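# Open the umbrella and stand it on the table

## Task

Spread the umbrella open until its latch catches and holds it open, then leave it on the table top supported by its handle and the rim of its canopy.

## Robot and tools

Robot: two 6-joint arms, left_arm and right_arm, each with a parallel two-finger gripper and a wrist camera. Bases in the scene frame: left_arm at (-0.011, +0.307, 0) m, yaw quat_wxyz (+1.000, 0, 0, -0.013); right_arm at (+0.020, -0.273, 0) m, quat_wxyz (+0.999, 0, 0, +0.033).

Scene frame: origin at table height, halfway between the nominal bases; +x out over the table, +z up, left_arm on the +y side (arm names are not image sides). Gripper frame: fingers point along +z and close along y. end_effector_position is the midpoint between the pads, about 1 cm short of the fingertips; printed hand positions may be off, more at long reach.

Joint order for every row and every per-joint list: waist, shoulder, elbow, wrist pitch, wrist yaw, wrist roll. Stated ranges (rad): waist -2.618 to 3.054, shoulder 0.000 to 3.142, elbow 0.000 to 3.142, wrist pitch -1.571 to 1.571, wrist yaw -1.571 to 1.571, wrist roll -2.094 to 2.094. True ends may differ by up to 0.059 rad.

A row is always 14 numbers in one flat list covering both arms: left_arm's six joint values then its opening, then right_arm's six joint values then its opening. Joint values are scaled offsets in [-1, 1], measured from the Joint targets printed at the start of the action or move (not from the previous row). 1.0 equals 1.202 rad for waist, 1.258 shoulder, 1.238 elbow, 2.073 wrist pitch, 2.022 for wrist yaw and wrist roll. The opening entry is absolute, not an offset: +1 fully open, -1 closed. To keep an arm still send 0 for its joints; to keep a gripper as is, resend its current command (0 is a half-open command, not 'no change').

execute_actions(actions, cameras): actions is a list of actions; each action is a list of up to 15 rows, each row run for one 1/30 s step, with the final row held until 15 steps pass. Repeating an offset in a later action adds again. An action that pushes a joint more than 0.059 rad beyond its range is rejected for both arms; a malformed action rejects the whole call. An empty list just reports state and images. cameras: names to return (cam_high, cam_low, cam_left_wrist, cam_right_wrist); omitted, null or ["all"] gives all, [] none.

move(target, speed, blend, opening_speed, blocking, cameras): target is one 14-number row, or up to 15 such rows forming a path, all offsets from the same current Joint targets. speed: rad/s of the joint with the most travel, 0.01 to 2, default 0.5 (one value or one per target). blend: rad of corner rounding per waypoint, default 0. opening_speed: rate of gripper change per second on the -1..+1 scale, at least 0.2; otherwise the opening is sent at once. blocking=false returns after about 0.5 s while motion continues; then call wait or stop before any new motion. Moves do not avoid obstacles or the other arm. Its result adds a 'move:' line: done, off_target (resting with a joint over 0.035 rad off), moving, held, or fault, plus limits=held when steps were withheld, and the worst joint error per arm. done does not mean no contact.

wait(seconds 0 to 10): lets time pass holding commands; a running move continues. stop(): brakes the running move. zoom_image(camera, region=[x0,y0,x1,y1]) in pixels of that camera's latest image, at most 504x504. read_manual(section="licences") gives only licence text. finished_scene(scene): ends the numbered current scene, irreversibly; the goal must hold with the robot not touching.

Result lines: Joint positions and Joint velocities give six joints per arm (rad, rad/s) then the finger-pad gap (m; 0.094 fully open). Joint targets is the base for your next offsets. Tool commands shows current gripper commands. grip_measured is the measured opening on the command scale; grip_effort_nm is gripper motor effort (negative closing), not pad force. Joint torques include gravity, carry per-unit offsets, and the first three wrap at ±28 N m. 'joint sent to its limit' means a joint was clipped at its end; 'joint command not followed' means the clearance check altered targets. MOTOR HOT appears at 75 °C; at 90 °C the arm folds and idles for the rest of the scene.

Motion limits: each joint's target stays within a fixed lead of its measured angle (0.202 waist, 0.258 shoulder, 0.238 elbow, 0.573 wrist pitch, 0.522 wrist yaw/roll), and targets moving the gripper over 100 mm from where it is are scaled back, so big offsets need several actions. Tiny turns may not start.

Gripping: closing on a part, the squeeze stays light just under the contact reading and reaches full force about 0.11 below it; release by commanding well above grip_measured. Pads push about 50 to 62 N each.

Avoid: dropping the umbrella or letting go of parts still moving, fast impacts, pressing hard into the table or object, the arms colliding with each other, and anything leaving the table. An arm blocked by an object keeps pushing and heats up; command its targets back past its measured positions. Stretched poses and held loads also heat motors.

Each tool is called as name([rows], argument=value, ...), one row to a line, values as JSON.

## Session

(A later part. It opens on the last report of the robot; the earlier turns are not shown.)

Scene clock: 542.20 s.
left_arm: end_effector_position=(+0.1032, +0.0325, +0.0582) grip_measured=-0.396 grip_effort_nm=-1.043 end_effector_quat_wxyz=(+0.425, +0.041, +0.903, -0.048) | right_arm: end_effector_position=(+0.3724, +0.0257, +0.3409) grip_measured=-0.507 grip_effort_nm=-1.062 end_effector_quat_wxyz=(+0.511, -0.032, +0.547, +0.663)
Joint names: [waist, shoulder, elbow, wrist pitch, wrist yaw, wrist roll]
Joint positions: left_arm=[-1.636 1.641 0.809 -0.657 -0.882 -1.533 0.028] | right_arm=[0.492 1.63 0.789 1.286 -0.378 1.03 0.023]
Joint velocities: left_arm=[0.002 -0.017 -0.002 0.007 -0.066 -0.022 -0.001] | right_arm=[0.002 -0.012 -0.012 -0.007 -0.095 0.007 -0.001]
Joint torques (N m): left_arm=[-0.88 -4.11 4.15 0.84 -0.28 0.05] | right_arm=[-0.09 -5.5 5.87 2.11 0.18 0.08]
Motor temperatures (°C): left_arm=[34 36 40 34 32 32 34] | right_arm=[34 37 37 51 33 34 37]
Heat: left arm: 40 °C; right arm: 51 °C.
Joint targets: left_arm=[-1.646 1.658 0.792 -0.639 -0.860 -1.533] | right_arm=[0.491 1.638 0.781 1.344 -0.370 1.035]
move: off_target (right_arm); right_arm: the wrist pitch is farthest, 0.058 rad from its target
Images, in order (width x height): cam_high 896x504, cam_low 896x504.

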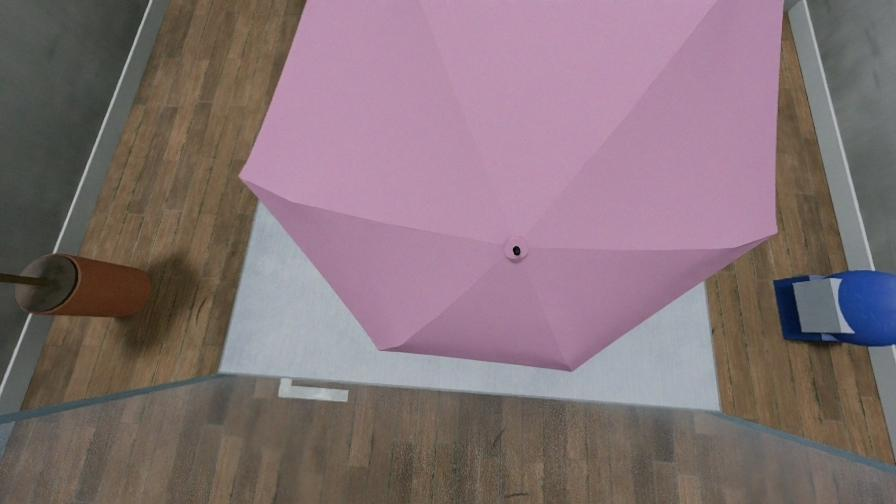

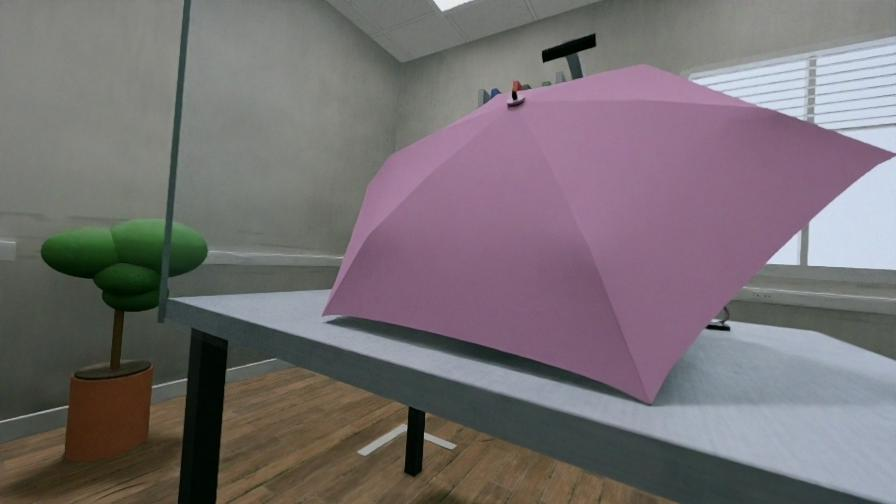

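move(target=[0, 0.0517, 0.0145, -0.0036, 0, -0.0188, -0.6, -0.0058, 0.0469, -0.0158, 0.0502, -0.0101, 0.0177, -0.65], speed=0.08, cameras=["cam_high", "cam_low"])

zoom_image(camera="cam_low", region=[300, 270, 440, 350])

zoom_image(camera="cam_low", region=[570, 330, 750, 430])

Scene clock: 560.07 s.
left_arm: end_effector_position=(+0.1044, +0.0352, +0.0442) grip_measured=-0.396 grip_effort_nm=-1.033 end_effector_quat_wxyz=(+0.429, +0.037, +0.902, -0.031) | right_arm: end_effector_position=(+0.3691, +0.0278, +0.3314) grip_measured=-0.507 grip_effort_nm=-1.062 end_effector_quat_wxyz=(+0.507, -0.041, +0.534, +0.675)
Joint names: [waist, shoulder, elbow, wrist pitch, wrist yaw, wrist roll]
Joint positions: left_arm=[-1.636 1.704 0.809 -0.649 -0.89 -1.567 0.028] | right_arm=[0.492 1.686 0.77 1.397 -0.399 1.05 0.023]
Joint velocities: left_arm=[0.002 0.007 0.012 0.007 -0.007 -0.037 -0.001] | right_arm=[0.002 -0.012 0.002 0.051 -0.095 -0.037 0]
Joint torques (N m): left_arm=[-0.9 -4.21 5.2 0.57 -0.2 0.01] | right_arm=[-0.76 -5.48 5.56 2.01 0.2 0.23]
Motor temperatures (°C): left_arm=[34 36 40 34 32 32 34] | right_arm=[34 36 37 52 33 34 37]
Heat: left arm: 40 °C; right arm: 52 °C.
Joint targets: left_arm=[-1.646 1.723 0.810 -0.646 -0.859 -1.571] | right_arm=[0.484 1.697 0.761 1.449 -0.390 1.070]
move: off_target (right_arm); right_arm: the wrist pitch is farthest, 0.051 rad from its target
Images, in order (width x height): cam_high 896x504, cam_low 896x504.

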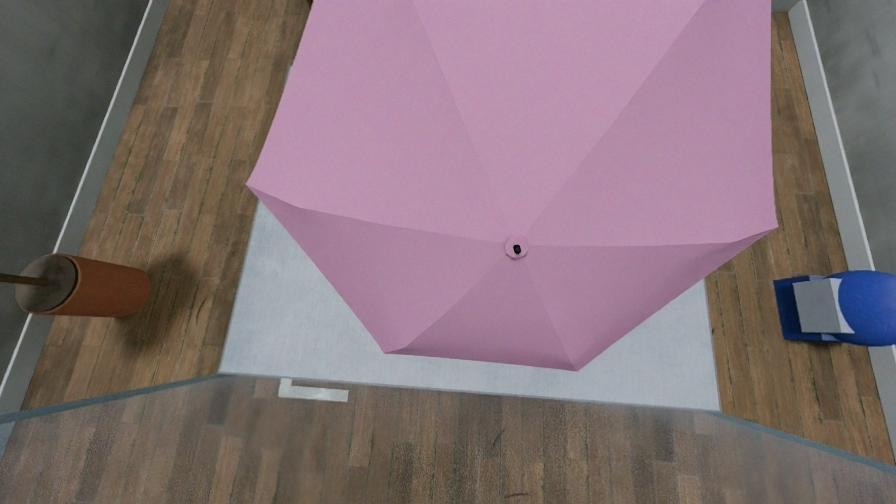

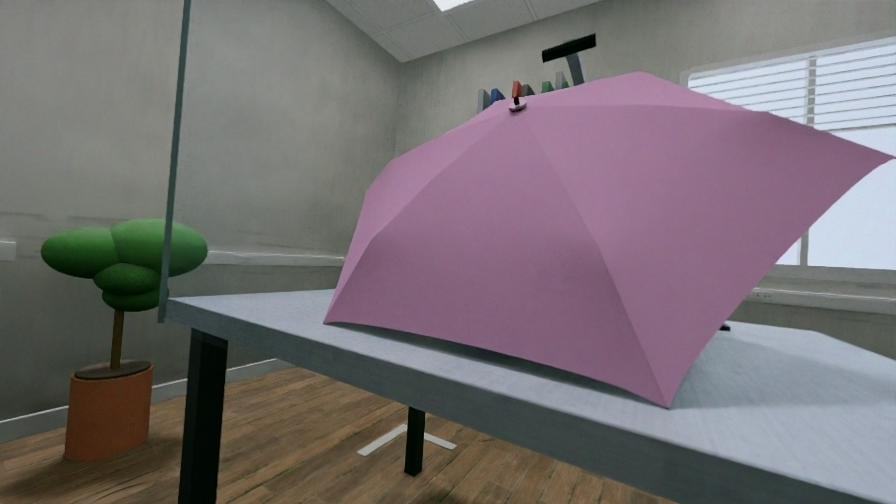

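Scaled by 3.600 from the camera's 896x504 image, which has a finer 1280x720 frame.

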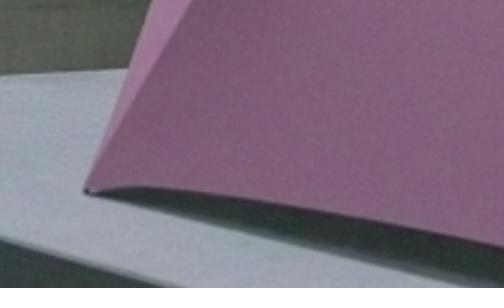

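Scaled by 2.800 from the camera's 896x504 image, which has a finer 1280x720 frame.

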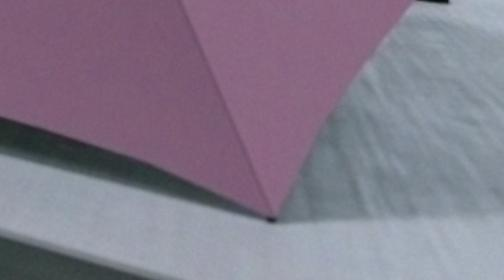

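move(target=[0, 0, 0, 0, 0, 0, -0.6, 0.0050, -0.0040, 0.0030, -0.0100, -0.0030, -0.0070, 0.4], speed=0.1, opening_speed=0.5)

Scene clock: 570.80 s.
left_arm: end_effector_position=(+0.1021, +0.0351, +0.0407) grip_measured=-0.396 grip_effort_nm=-1.038 end_effector_quat_wxyz=(+0.421, +0.037, +0.906, -0.030) | right_arm: end_effector_position=(+0.3676, +0.0273, +0.3341) grip_measured=+0.398 grip_effort_nm=0.090 end_effector_quat_wxyz=(+0.509, -0.043, +0.529, +0.677)
Joint names: [waist, shoulder, elbow, wrist pitch, wrist yaw, wrist roll]
Joint positions: left_arm=[-1.636 1.709 0.809 -0.646 -0.872 -1.569 0.028] | right_arm=[0.492 1.686 0.77 1.411 -0.401 1.051 0.066]
Joint velocities: left_arm=[0.012 -0.012 -0.007 -0.007 -0.007 0.007 0.001] | right_arm=[-0.017 -0.007 -0.012 -0.007 -0.066 -0.051 -0.001]
Joint torques (N m): left_arm=[-0.84 -4.55 5.22 0.54 -0.36 0.02] | right_arm=[-0.18 -5.86 5.87 1.68 0.16 0.06]
Motor temperatures (°C): left_arm=[34 36 40 34 32 32 34] | right_arm=[34 36 37 51 33 34 37]
Heat: left arm: 40 °C; right arm: 51 °C.
Joint targets: left_arm=[-1.646 1.723 0.810 -0.646 -0.859 -1.571] | right_arm=[0.490 1.691 0.765 1.428 -0.396 1.056]
move: done

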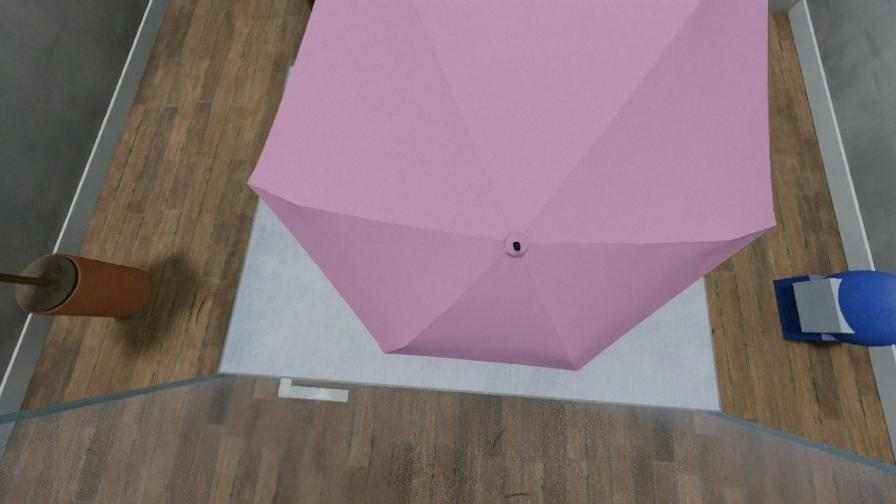

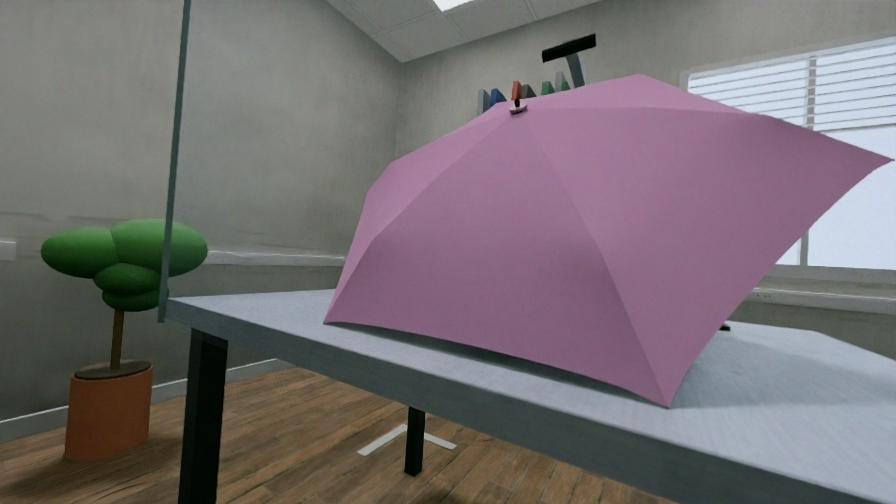

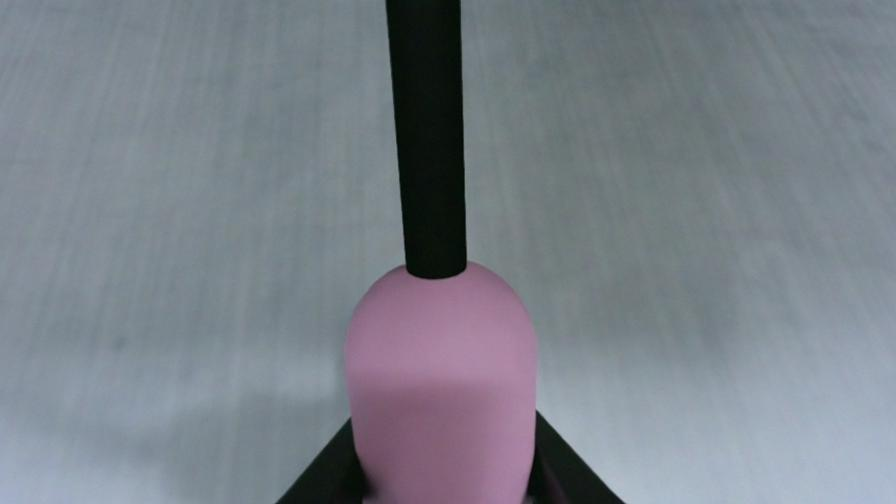

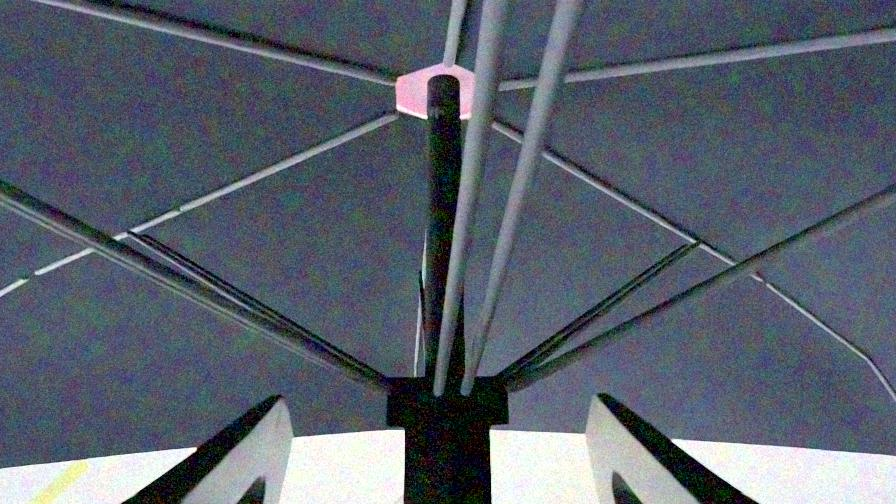

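move([
  [0, 0, 0, 0, 0, 0, -0.6, -0.0341, -0.0469, -0.1111, 0.0500, -0.0176, 0.0109, 0.4],
  [0, 0, 0, 0, 0, 0, -0.6, -0.0745, -0.0730, -0.2031, 0.0526, -0.0385, 0.0193, 0.4],
], speed=0.15, blend=0.02, cameras=["cam_low", "cam_right_wrist"])

Scene clock: 592.27 s.
left_arm: end_effector_position=(+0.1021, +0.0351, +0.0407) grip_measured=-0.396 grip_effort_nm=-1.038 end_effector_quat_wxyz=(+0.421, +0.037, +0.906, -0.030) | right_arm: end_effector_position=(+0.3485, -0.0150, +0.2857) grip_measured=+0.398 grip_effort_nm=0.085 end_effector_quat_wxyz=(+0.493, -0.022, +0.562, +0.664)
Joint names: [waist, shoulder, elbow, wrist pitch, wrist yaw, wrist roll]
Joint positions: left_arm=[-1.636 1.709 0.809 -0.646 -0.872 -1.569 0.028] | right_arm=[0.406 1.627 0.53 1.519 -0.462 1.09 0.066]
Joint velocities: left_arm=[-0.007 0.002 -0.002 0.037 -0.081 -0.007 -0.001] | right_arm=[0.017 0.012 -0.012 0.051 -0.051 0.037 0]
Joint torques (N m): left_arm=[-0.81 -4.53 5.19 0.54 -0.36 0.03] | right_arm=[-0.53 -7.3 4.29 1.73 -0.02 0.06]
Motor temperatures (°C): left_arm=[34 36 41 33 32 32 35] | right_arm=[34 36 37 50 33 34 36]
Heat: left arm: 41 °C; right arm: 50 °C.
Joint targets: left_arm=[-1.646 1.723 0.810 -0.646 -0.859 -1.571] | right_arm=[0.401 1.600 0.513 1.537 -0.474 1.095]
move: done
Images, in order (width x height): cam_low 896x504, cam_right_wrist 896x504.

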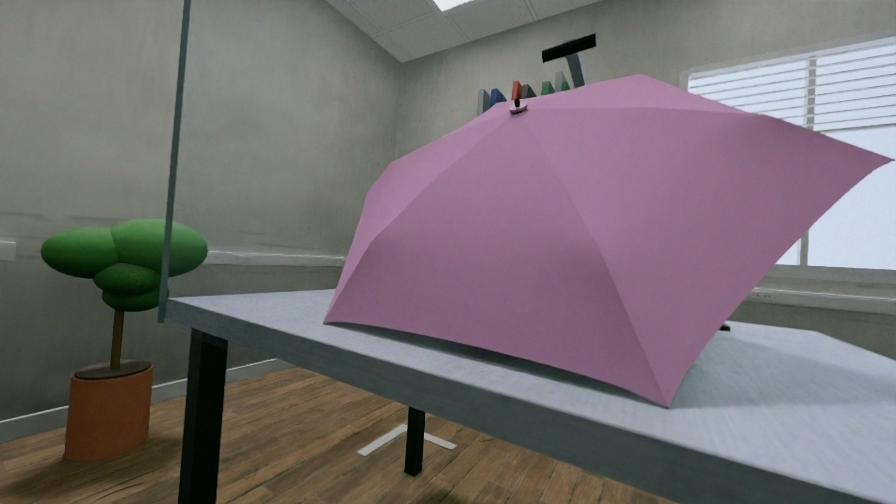

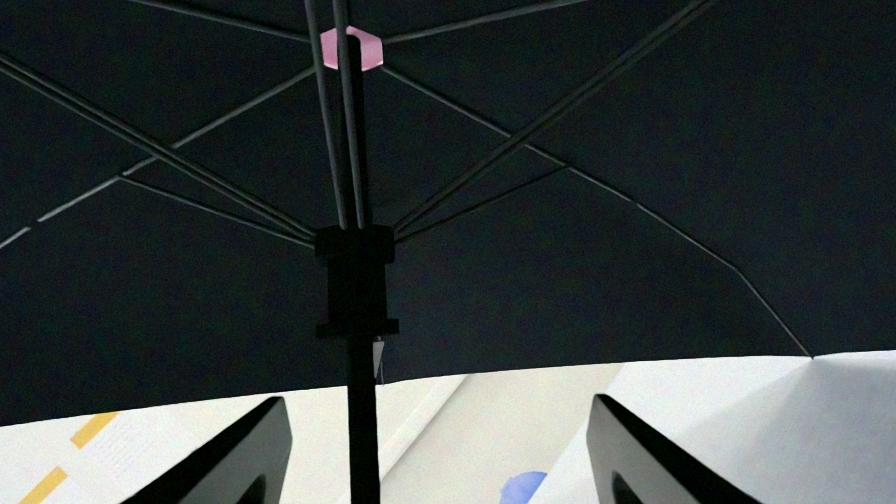

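execute_actions(actions=[], cameras=["cam_high", "cam_low"])

Scene clock: 605.70 s.
left_arm: end_effector_position=(+0.1021, +0.0351, +0.0407) grip_measured=-0.396 grip_effort_nm=-1.033 end_effector_quat_wxyz=(+0.421, +0.037, +0.906, -0.030) | right_arm: end_effector_position=(+0.3483, -0.0149, +0.2858) grip_measured=+0.398 grip_effort_nm=0.081 end_effector_quat_wxyz=(+0.492, -0.023, +0.562, +0.664)
Joint names: [waist, shoulder, elbow, wrist pitch, wrist yaw, wrist roll]
Joint positions: left_arm=[-1.636 1.709 0.809 -0.646 -0.872 -1.569 0.028] | right_arm=[0.406 1.627 0.53 1.52 -0.463 1.09 0.066]
Joint velocities: left_arm=[-0.012 0.002 0.002 0.037 0.022 0.037 0] | right_arm=[-0.012 0.002 0.002 -0.022 -0.066 -0.007 0]
Joint torques (N m): left_arm=[-0.8 -4.55 5.19 0.54 -0.36 0.02] | right_arm=[-0.51 -7.36 4.29 1.73 -0.02 0.06]
Motor temperatures (°C): left_arm=[34 36 41 33 32 32 35] | right_arm=[34 36 36 49 33 34 36]
Heat: left arm: 41 °C; right arm: 49 °C.
Joint targets: left_arm=[-1.646 1.723 0.810 -0.646 -0.859 -1.571] | right_arm=[0.401 1.600 0.513 1.537 -0.474 1.095]
Tool commands: left_gripper/opening=-0.6 right_gripper/opening=+0.4
Images, in order (width x height): cam_high 896x504, cam_low 896x504.

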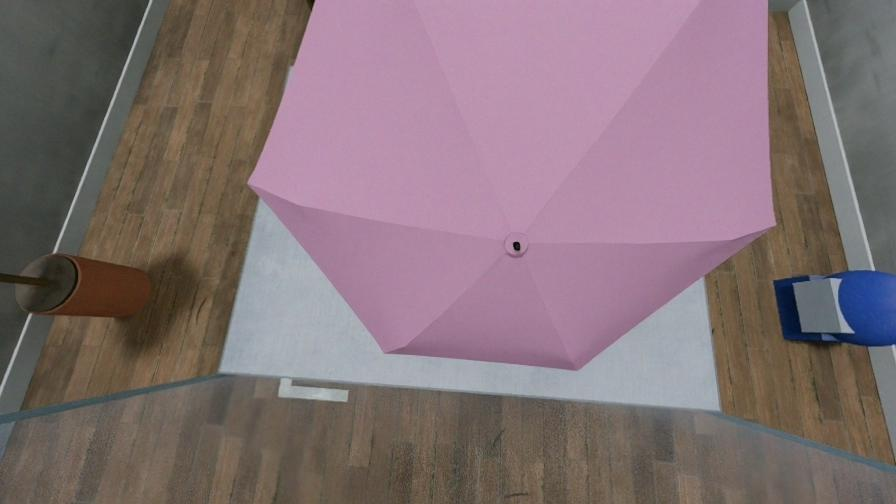

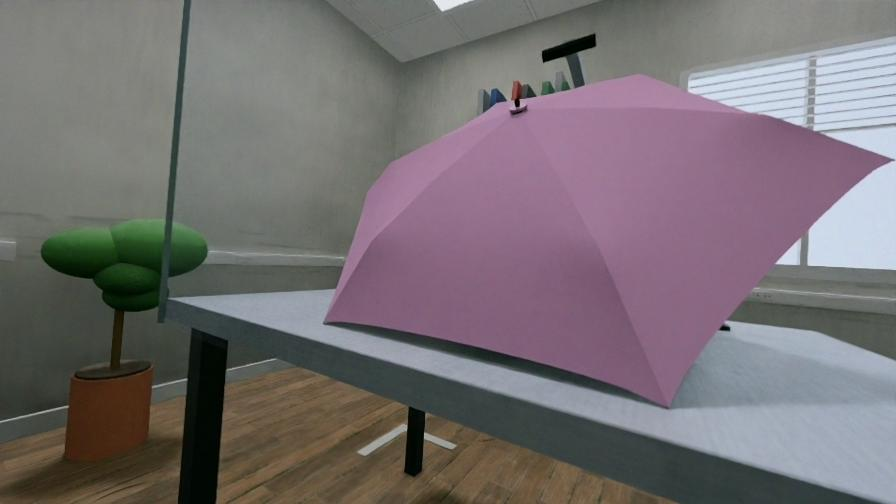

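move([
  [0,0,0,0,0,0,-0.6,-0.0840,-0.1192,-0.1721,-0.0420,-0.0129,-0.0223,0.4],
  [0,0,0,0,0,0,-0.6,-0.4168,-0.6359,-0.2528,-0.4038,0.0861,-0.3437,0.4],
  [0,0,0,0,0,0,-0.6,-0.5832,-0.8347,-0.2932,-0.5002,0.1850,-0.4921,0.4],
], speed=0.5, blend=0.05, cameras=["cam_high", "cam_low", "cam_left_wrist", "cam_right_wrist"])

Scene clock: 610.77 s.
left_arm: end_effector_position=(+0.1021, +0.0351, +0.0407) grip_measured=-0.396 grip_effort_nm=-1.038 end_effector_quat_wxyz=(+0.421, +0.037, +0.906, -0.030) | right_arm: end_effector_position=(+0.3087, -0.3186, +0.2531) grip_measured=+0.398 grip_effort_nm=0.076 end_effector_quat_wxyz=(+0.750, +0.070, +0.657, -0.006)
Joint names: [waist, shoulder, elbow, wrist pitch, wrist yaw, wrist roll]
Joint positions: left_arm=[-1.636 1.709 0.809 -0.646 -0.872 -1.569 0.028] | right_arm=[-0.295 0.56 0.172 0.515 -0.113 0.112 0.066]
Joint velocities: left_arm=[0.012 -0.012 -0.007 0.051 0.022 -0.051 0] | right_arm=[-0.017 -0.002 -0.027 0.066 0.037 0.051 0.001]
Joint torques (N m): left_arm=[-0.81 -4.53 5.18 0.54 -0.36 0.04] | right_arm=[-0.49 -0.42 5.94 1.7 0.15 -0.11]
Motor temperatures (°C): left_arm=[34 36 41 33 32 32 35] | right_arm=[34 36 36 48 33 34 36]
Heat: left arm: 41 °C; right arm: 48 °C.
Joint targets: left_arm=[-1.646 1.723 0.810 -0.646 -0.859 -1.571] | right_arm=[-0.300 0.550 0.151 0.500 -0.100 0.100]
move: done

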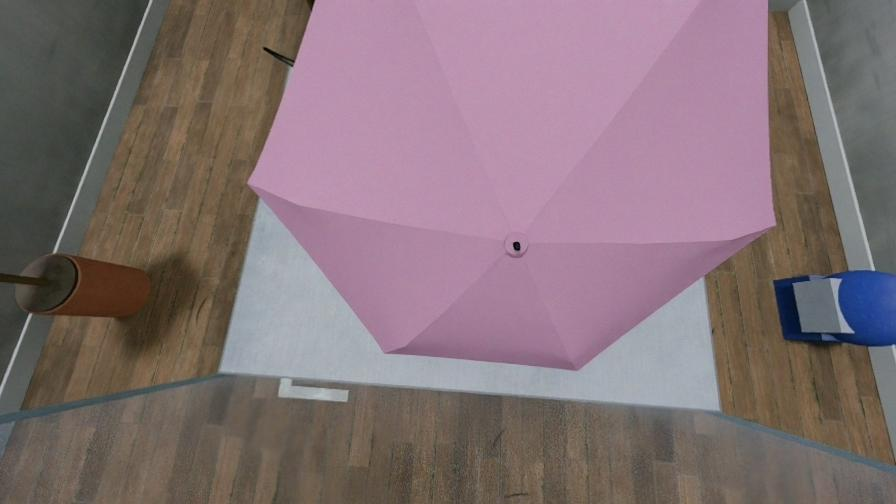

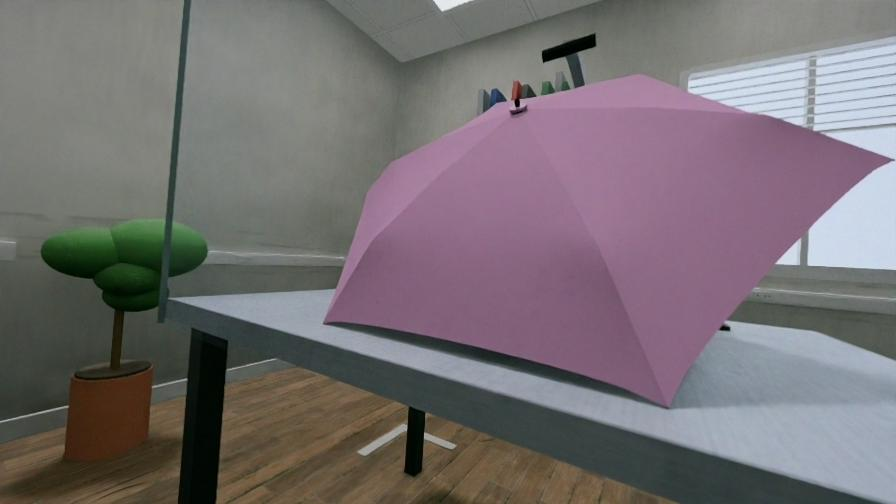

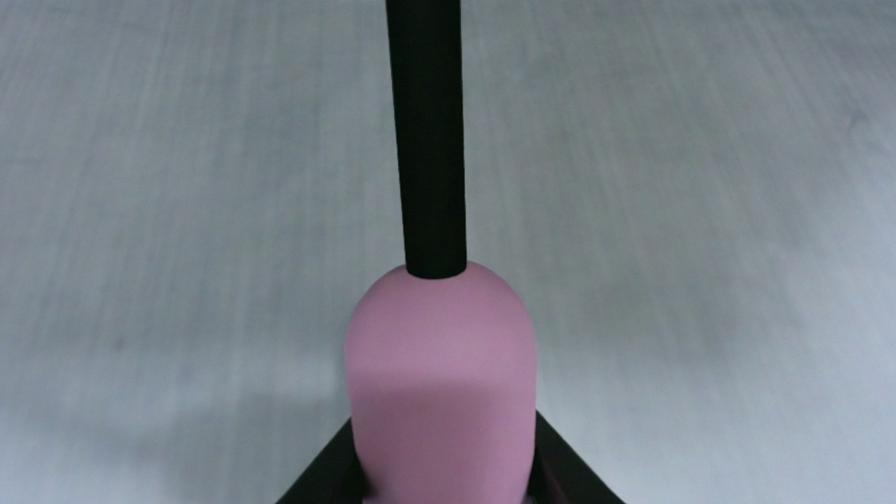

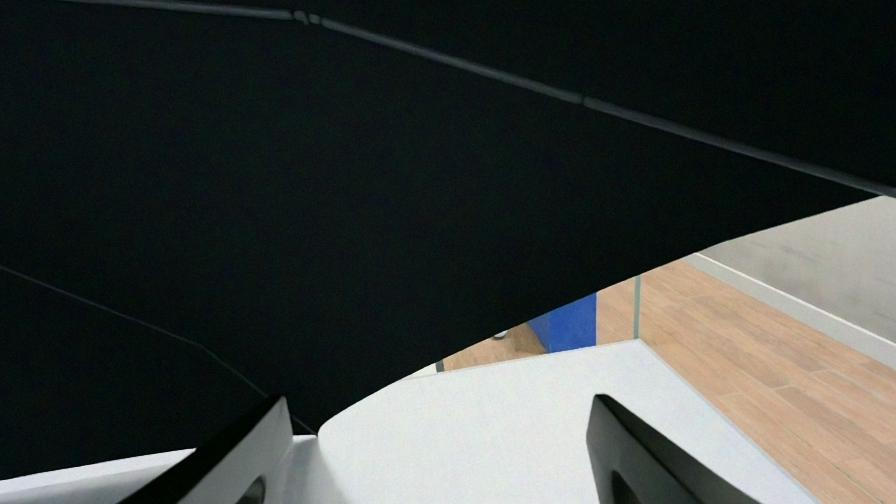

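zoom_image(camera="cam_low", region=[260, 250, 460, 380])

zoom_image(camera="cam_low", region=[580, 310, 780, 440])

Scaled by 2.520 from the camera's 896x504 image, which has a finer 1280x720 frame.

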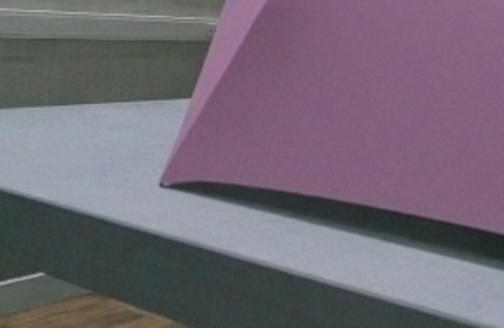

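Scaled by 2.520 from the camera's 896x504 image, which has a finer 1280x720 frame.

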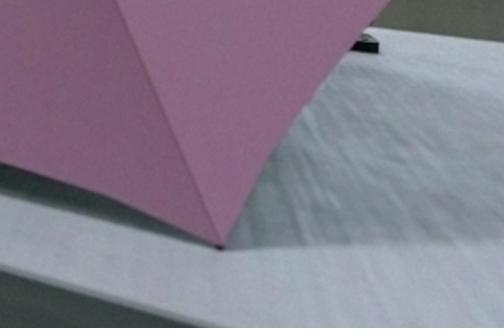

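move(target=[-0.0091,0.0326,-0.0124,0.0199,-0.0096,-0.0090,-0.6,0,0,0,0,0,0,0.4], speed=0.06, cameras=["cam_low"])

Scene clock: 629.13 s.
left_arm: end_effector_position=(+0.1001, +0.0320, +0.0317) grip_measured=-0.396 grip_effort_nm=-1.033 end_effector_quat_wxyz=(+0.424, +0.035, +0.905, -0.031) | right_arm: end_effector_position=(+0.3087, -0.3188, +0.2528) grip_measured=+0.398 grip_effort_nm=0.081 end_effector_quat_wxyz=(+0.750, +0.070, +0.658, -0.007)
Joint names: [waist, shoulder, elbow, wrist pitch, wrist yaw, wrist roll]
Joint positions: left_arm=[-1.646 1.75 0.809 -0.617 -0.877 -1.587 0.028] | right_arm=[-0.295 0.56 0.172 0.514 -0.112 0.111 0.066]
Joint velocities: left_arm=[0.017 -0.007 0.012 -0.022 0.007 -0.051 0] | right_arm=[0.002 0.002 -0.002 -0.007 -0.022 -0.007 -0.001]
Joint torques (N m): left_arm=[-0.99 -4.74 3.85 0.65 -0.49 0.03] | right_arm=[-0.5 -0.42 5.96 1.69 0.13 -0.09]
Motor temperatures (°C): left_arm=[34 36 40 33 32 31 35] | right_arm=[34 35 36 49 33 34 36]
Heat: left arm: 40 °C; right arm: 49 °C.
Joint targets: left_arm=[-1.657 1.764 0.794 -0.605 -0.879 -1.589] | right_arm=[-0.300 0.550 0.151 0.500 -0.100 0.100]
move: done
Images, in order (width x height): cam_low 896x504.

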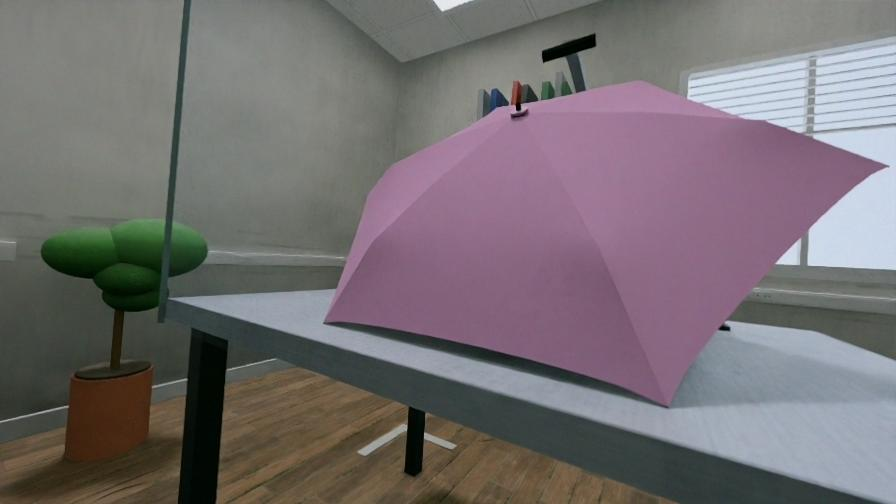

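move(target=[-0.0075,0.0191,-0.0210,0.0159,-0.0134,-0.0050,-0.6,0,0,0,0,0,0,0.4], speed=0.05, cameras=["cam_low", "cam_left_wrist"])

Scene clock: 633.87 s.
left_arm: end_effector_position=(+0.1000, +0.0351, +0.0239) grip_measured=-0.396 grip_effort_nm=-1.038 end_effector_quat_wxyz=(+0.433, +0.038, +0.900, -0.031) | right_arm: end_effector_position=(+0.3087, -0.3188, +0.2528) grip_measured=+0.398 grip_effort_nm=0.071 end_effector_quat_wxyz=(+0.750, +0.070, +0.658, -0.007)
Joint names: [waist, shoulder, elbow, wrist pitch, wrist yaw, wrist roll]
Joint positions: left_arm=[-1.656 1.773 0.782 -0.578 -0.898 -1.598 0.028] | right_arm=[-0.295 0.56 0.172 0.514 -0.112 0.111 0.066]
Joint velocities: left_arm=[-0.007 -0.002 -0.012 0.007 0.051 0.066 -0.001] | right_arm=[-0.012 0.002 0.012 0.022 -0.007 0.037 -0.001]
Joint torques (N m): left_arm=[-0.84 -4.7 3.71 0.55 -0.57 0.03] | right_arm=[-0.49 -0.39 5.89 1.71 0.14 -0.1]
Motor temperatures (°C): left_arm=[34 36 40 33 32 31 35] | right_arm=[34 35 36 48 33 34 35]
Heat: left arm: 40 °C; right arm: 48 °C.
Joint targets: left_arm=[-1.666 1.787 0.768 -0.572 -0.906 -1.599] | right_arm=[-0.300 0.550 0.151 0.500 -0.100 0.100]
move: done
Images, in order (width x height): cam_low 896x504, cam_left_wrist 896x504.

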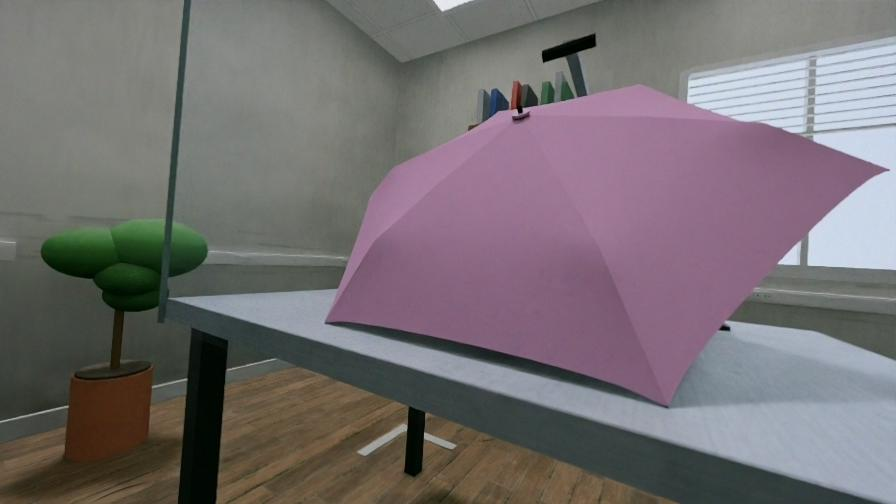

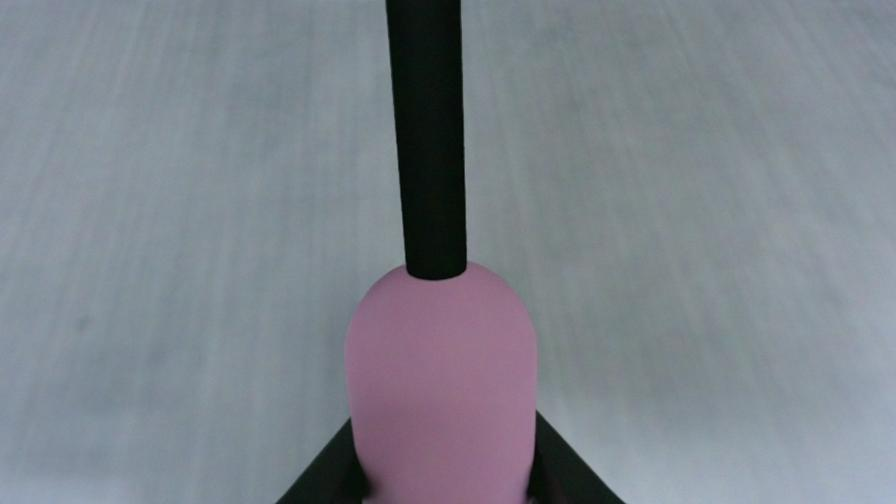

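move(target=[-0.0046,0.0159,-0.0081,0.0096,-0.0049,-0.0045,-0.6,0,0,0,0,0,0,0.4], speed=0.04, cameras=["cam_left_wrist"])

Scene clock: 638.27 s.
left_arm: end_effector_position=(+0.0996, +0.0358, +0.0187) grip_measured=-0.396 grip_effort_nm=-1.038 end_effector_quat_wxyz=(+0.437, +0.038, +0.898, -0.030) | right_arm: end_effector_position=(+0.3087, -0.3188, +0.2527) grip_measured=+0.398 grip_effort_nm=0.071 end_effector_quat_wxyz=(+0.750, +0.070, +0.658, -0.007)
Joint names: [waist, shoulder, elbow, wrist pitch, wrist yaw, wrist roll]
Joint positions: left_arm=[-1.662 1.793 0.772 -0.556 -0.908 -1.606 0.028] | right_arm=[-0.295 0.56 0.172 0.514 -0.112 0.111 0.066]
Joint velocities: left_arm=[0.007 0.007 -0.007 0.051 -0.066 -0.037 -0.001] | right_arm=[-0.002 -0.007 -0.027 0.022 0.022 0.037 0]
Joint torques (N m): left_arm=[-0.81 -4.72 3.56 0.53 -0.55 0.02] | right_arm=[-0.5 -0.4 5.96 1.71 0.14 -0.1]
Motor temperatures (°C): left_arm=[34 36 40 33 32 31 35] | right_arm=[34 35 36 48 33 34 35]
Heat: left arm: 40 °C; right arm: 48 °C.
Joint targets: left_arm=[-1.672 1.808 0.758 -0.552 -0.916 -1.608] | right_arm=[-0.300 0.550 0.151 0.500 -0.100 0.100]
move: done
Images, in order (width x height): cam_left_wrist 896x504.

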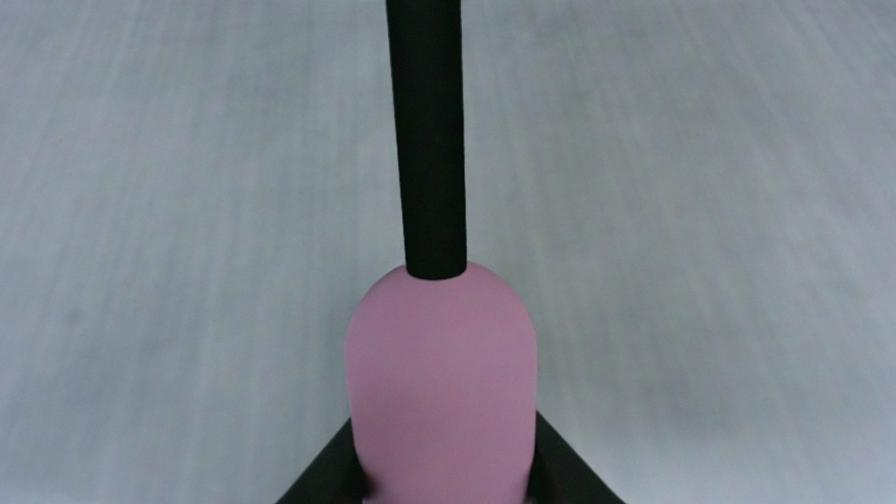

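move(target=[-0.0037,0.0130,-0.0060,0.0080,-0.0039,-0.0036,-0.6,0,0,0,0,0,0,0.4], speed=0.04, cameras=["cam_left_wrist"])

Scene clock: 641.77 s.
left_arm: end_effector_position=(+0.1001, +0.0352, +0.0181) grip_measured=-0.396 grip_effort_nm=-1.033 end_effector_quat_wxyz=(+0.446, +0.038, +0.894, -0.033) | right_arm: end_effector_position=(+0.3087, -0.3188, +0.2527) grip_measured=+0.398 grip_effort_nm=0.081 end_effector_quat_wxyz=(+0.750, +0.070, +0.658, -0.007)
Joint names: [waist, shoulder, elbow, wrist pitch, wrist yaw, wrist roll]
Joint positions: left_arm=[-1.668 1.804 0.768 -0.545 -0.928 -1.614 0.028] | right_arm=[-0.295 0.56 0.172 0.514 -0.112 0.111 0.066]
Joint velocities: left_arm=[-0.007 0.002 -0.012 0.066 -0.022 -0.007 0.001] | right_arm=[-0.007 0.002 -0.007 -0.051 0.007 -0.066 -0.001]
Joint torques (N m): left_arm=[-0.62 -4.42 3.22 0.57 -0.46 0.03] | right_arm=[-0.47 -0.46 5.91 1.7 0.14 -0.11]
Motor temperatures (°C): left_arm=[34 36 40 33 32 31 35] | right_arm=[34 35 36 48 33 34 35]
Heat: left arm: 40 °C; right arm: 48 °C.
Joint targets: left_arm=[-1.676 1.824 0.751 -0.535 -0.924 -1.615] | right_arm=[-0.300 0.550 0.151 0.500 -0.100 0.100]
move: done
Images, in order (width x height): cam_left_wrist 896x504.

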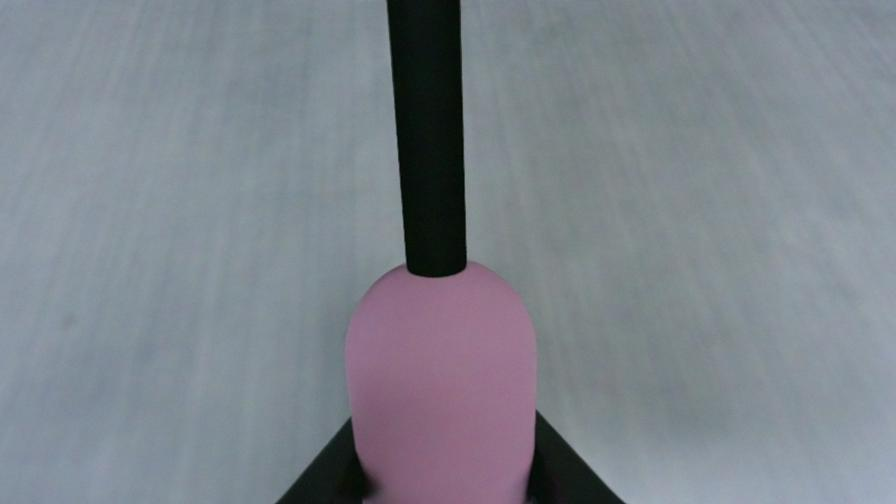

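move(target=[0,-0.0040,0.0024,-0.0029,0,0,0.4,0,0,0,0,0,0,0.4], opening_speed=0.5, cameras=["cam_low", "cam_high", "cam_left_wrist"])

Scene clock: 650.13 s.
left_arm: end_effector_position=(+0.0988, +0.0340, +0.0168) grip_measured=+0.398 grip_effort_nm=0.081 end_effector_quat_wxyz=(+0.442, +0.037, +0.896, -0.036) | right_arm: end_effector_position=(+0.3088, -0.3188, +0.2526) grip_measured=+0.398 grip_effort_nm=0.081 end_effector_quat_wxyz=(+0.750, +0.070, +0.658, -0.007)
Joint names: [waist, shoulder, elbow, wrist pitch, wrist yaw, wrist roll]
Joint positions: left_arm=[-1.669 1.804 0.768 -0.537 -0.918 -1.614 0.066] | right_arm=[-0.295 0.56 0.172 0.513 -0.112 0.111 0.066]
Joint velocities: left_arm=[-0.012 -0.002 0.002 0.007 -0.037 -0.037 0] | right_arm=[-0.002 -0.007 -0.007 0.007 0.022 -0.037 -0.002]
Joint torques (N m): left_arm=[-0.62 -4.79 3.45 0.44 -0.54 0.02] | right_arm=[-0.44 -0.42 5.96 1.71 0.14 -0.09]
Motor temperatures (°C): left_arm=[34 36 40 33 32 31 34] | right_arm=[34 35 36 48 33 34 35]
Heat: left arm: 40 °C; right arm: 48 °C.
Joint targets: left_arm=[-1.676 1.819 0.754 -0.541 -0.924 -1.615] | right_arm=[-0.300 0.550 0.151 0.500 -0.100 0.100]
move: done
Images, in order (width x height): cam_high 896x504, cam_low 896x504, cam_left_wrist 896x504.

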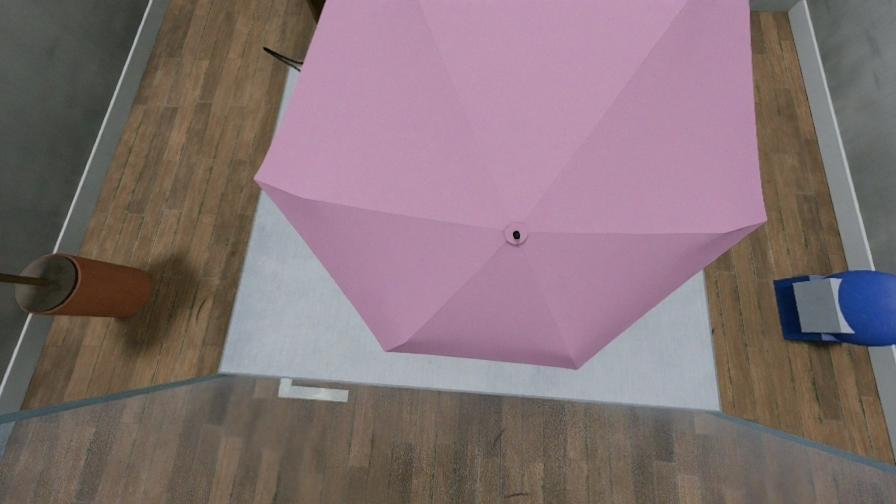

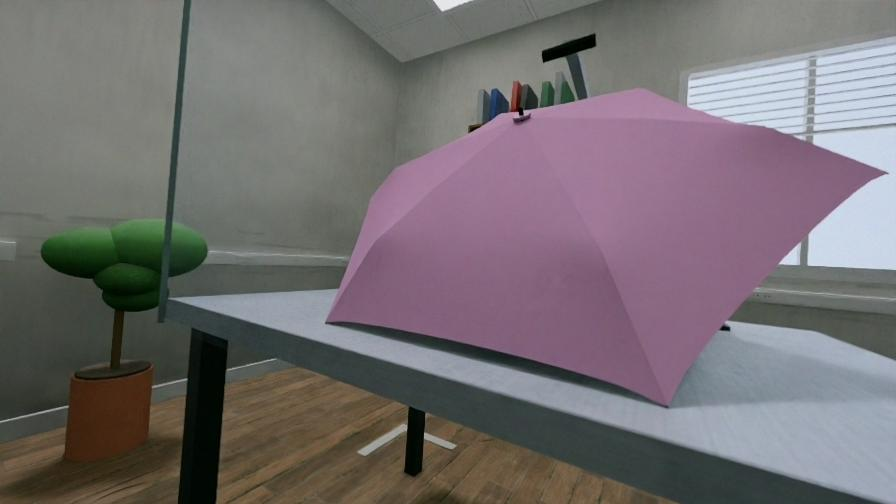

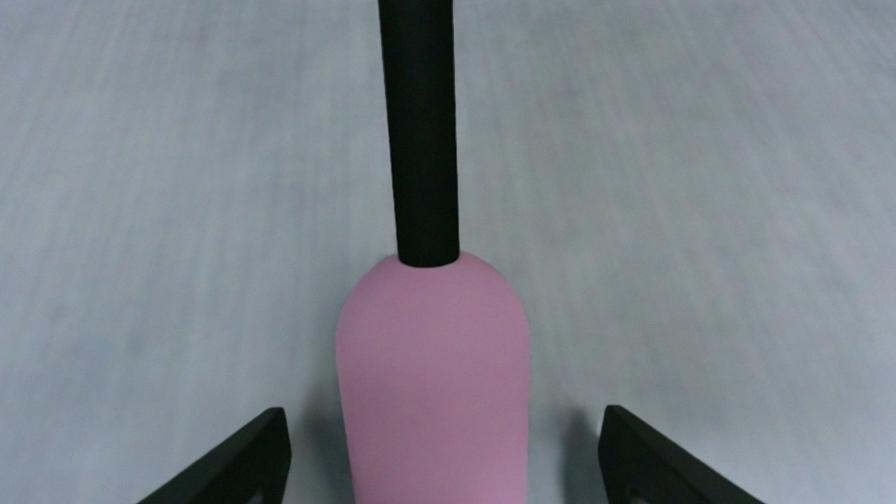

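move([
  [-0.1266,-0.0231,0.0936,-0.1643,0.0076,-0.1220,0.4,0,0,0,0,0,0,0.4],
  [-0.2482,-0.0164,0.2064,-0.3100,0.0279,-0.2008,0.4,0,0,0,0,0,0,0.4],
], speed=[0.3,0.5], blend=0.03, cameras=["cam_high", "cam_low", "cam_left_wrist", "cam_right_wrist"])

Scene clock: 671.03 s.
left_arm: end_effector_position=(+0.0226, +0.0520, +0.0677) grip_measured=+0.399 grip_effort_nm=0.071 end_effector_quat_wxyz=(+0.448, +0.077, +0.891, -0.002) | right_arm: end_effector_position=(+0.3088, -0.3188, +0.2526) grip_measured=+0.398 grip_effort_nm=0.076 end_effector_quat_wxyz=(+0.750, +0.070, +0.658, -0.007)
Joint names: [waist, shoulder, elbow, wrist pitch, wrist yaw, wrist roll]
Joint positions: left_arm=[-1.971 1.804 0.991 -1.17 -0.858 -2.014 0.066] | right_arm=[-0.295 0.56 0.172 0.513 -0.112 0.111 0.066]
Joint velocities: left_arm=[0.007 -0.007 0.012 -0.066 0.007 0.037 -0.001] | right_arm=[0.002 0.007 -0.012 -0.022 -0.037 -0.066 0.001]
Joint torques (N m): left_arm=[-0.28 -6.41 6.23 -0.44 -0.52 -0.05] | right_arm=[-0.46 -0.44 5.94 1.7 0.14 -0.1]
Motor temperatures (°C): left_arm=[34 36 40 33 32 31 33] | right_arm=[34 35 36 48 33 34 35]
Heat: left arm: 40 °C; right arm: 48 °C.
Joint targets: left_arm=[-1.975 1.798 1.010 -1.184 -0.867 -2.021] | right_arm=[-0.300 0.550 0.151 0.500 -0.100 0.100]
move: done

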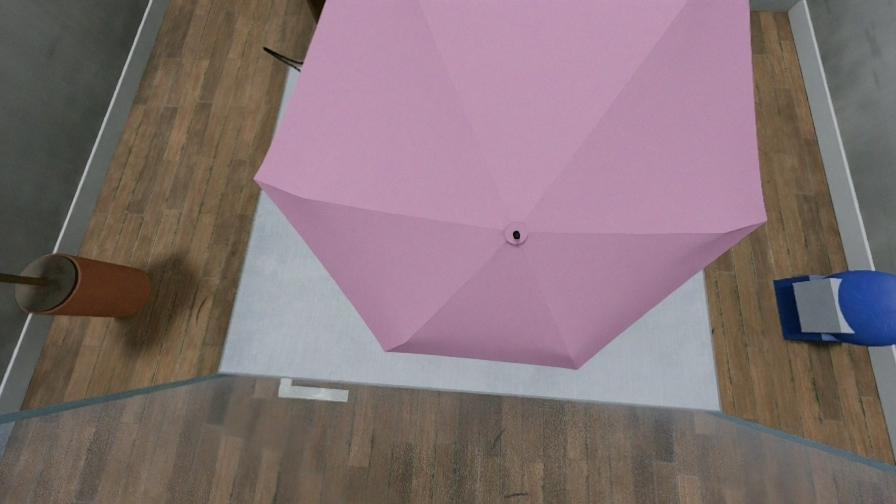

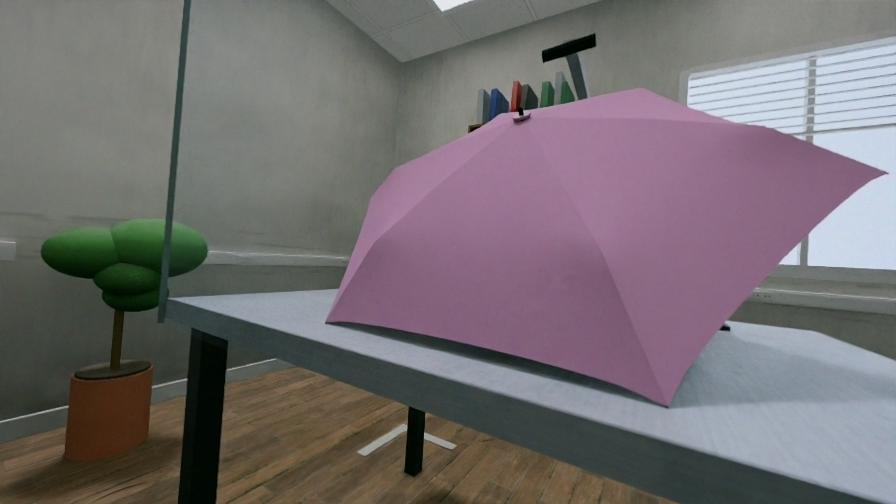

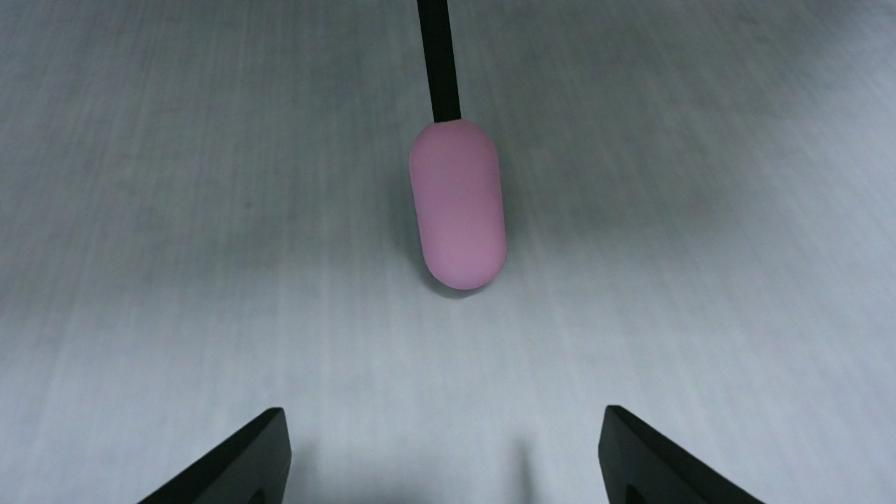

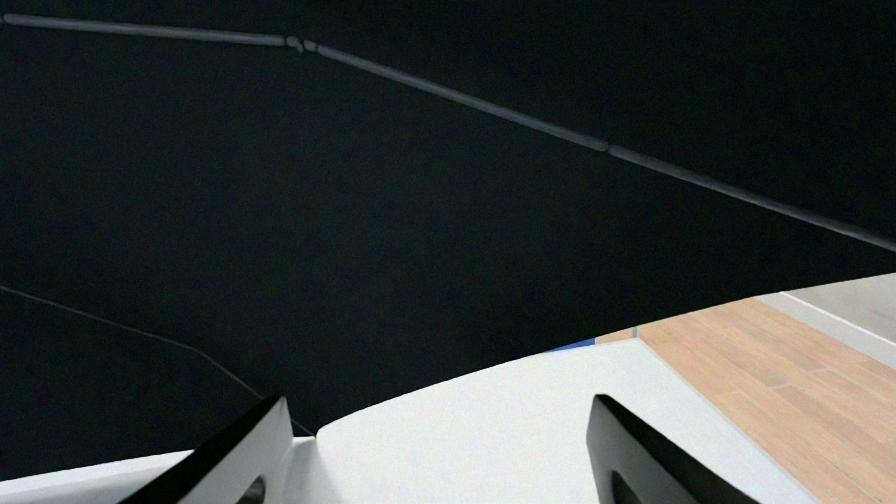

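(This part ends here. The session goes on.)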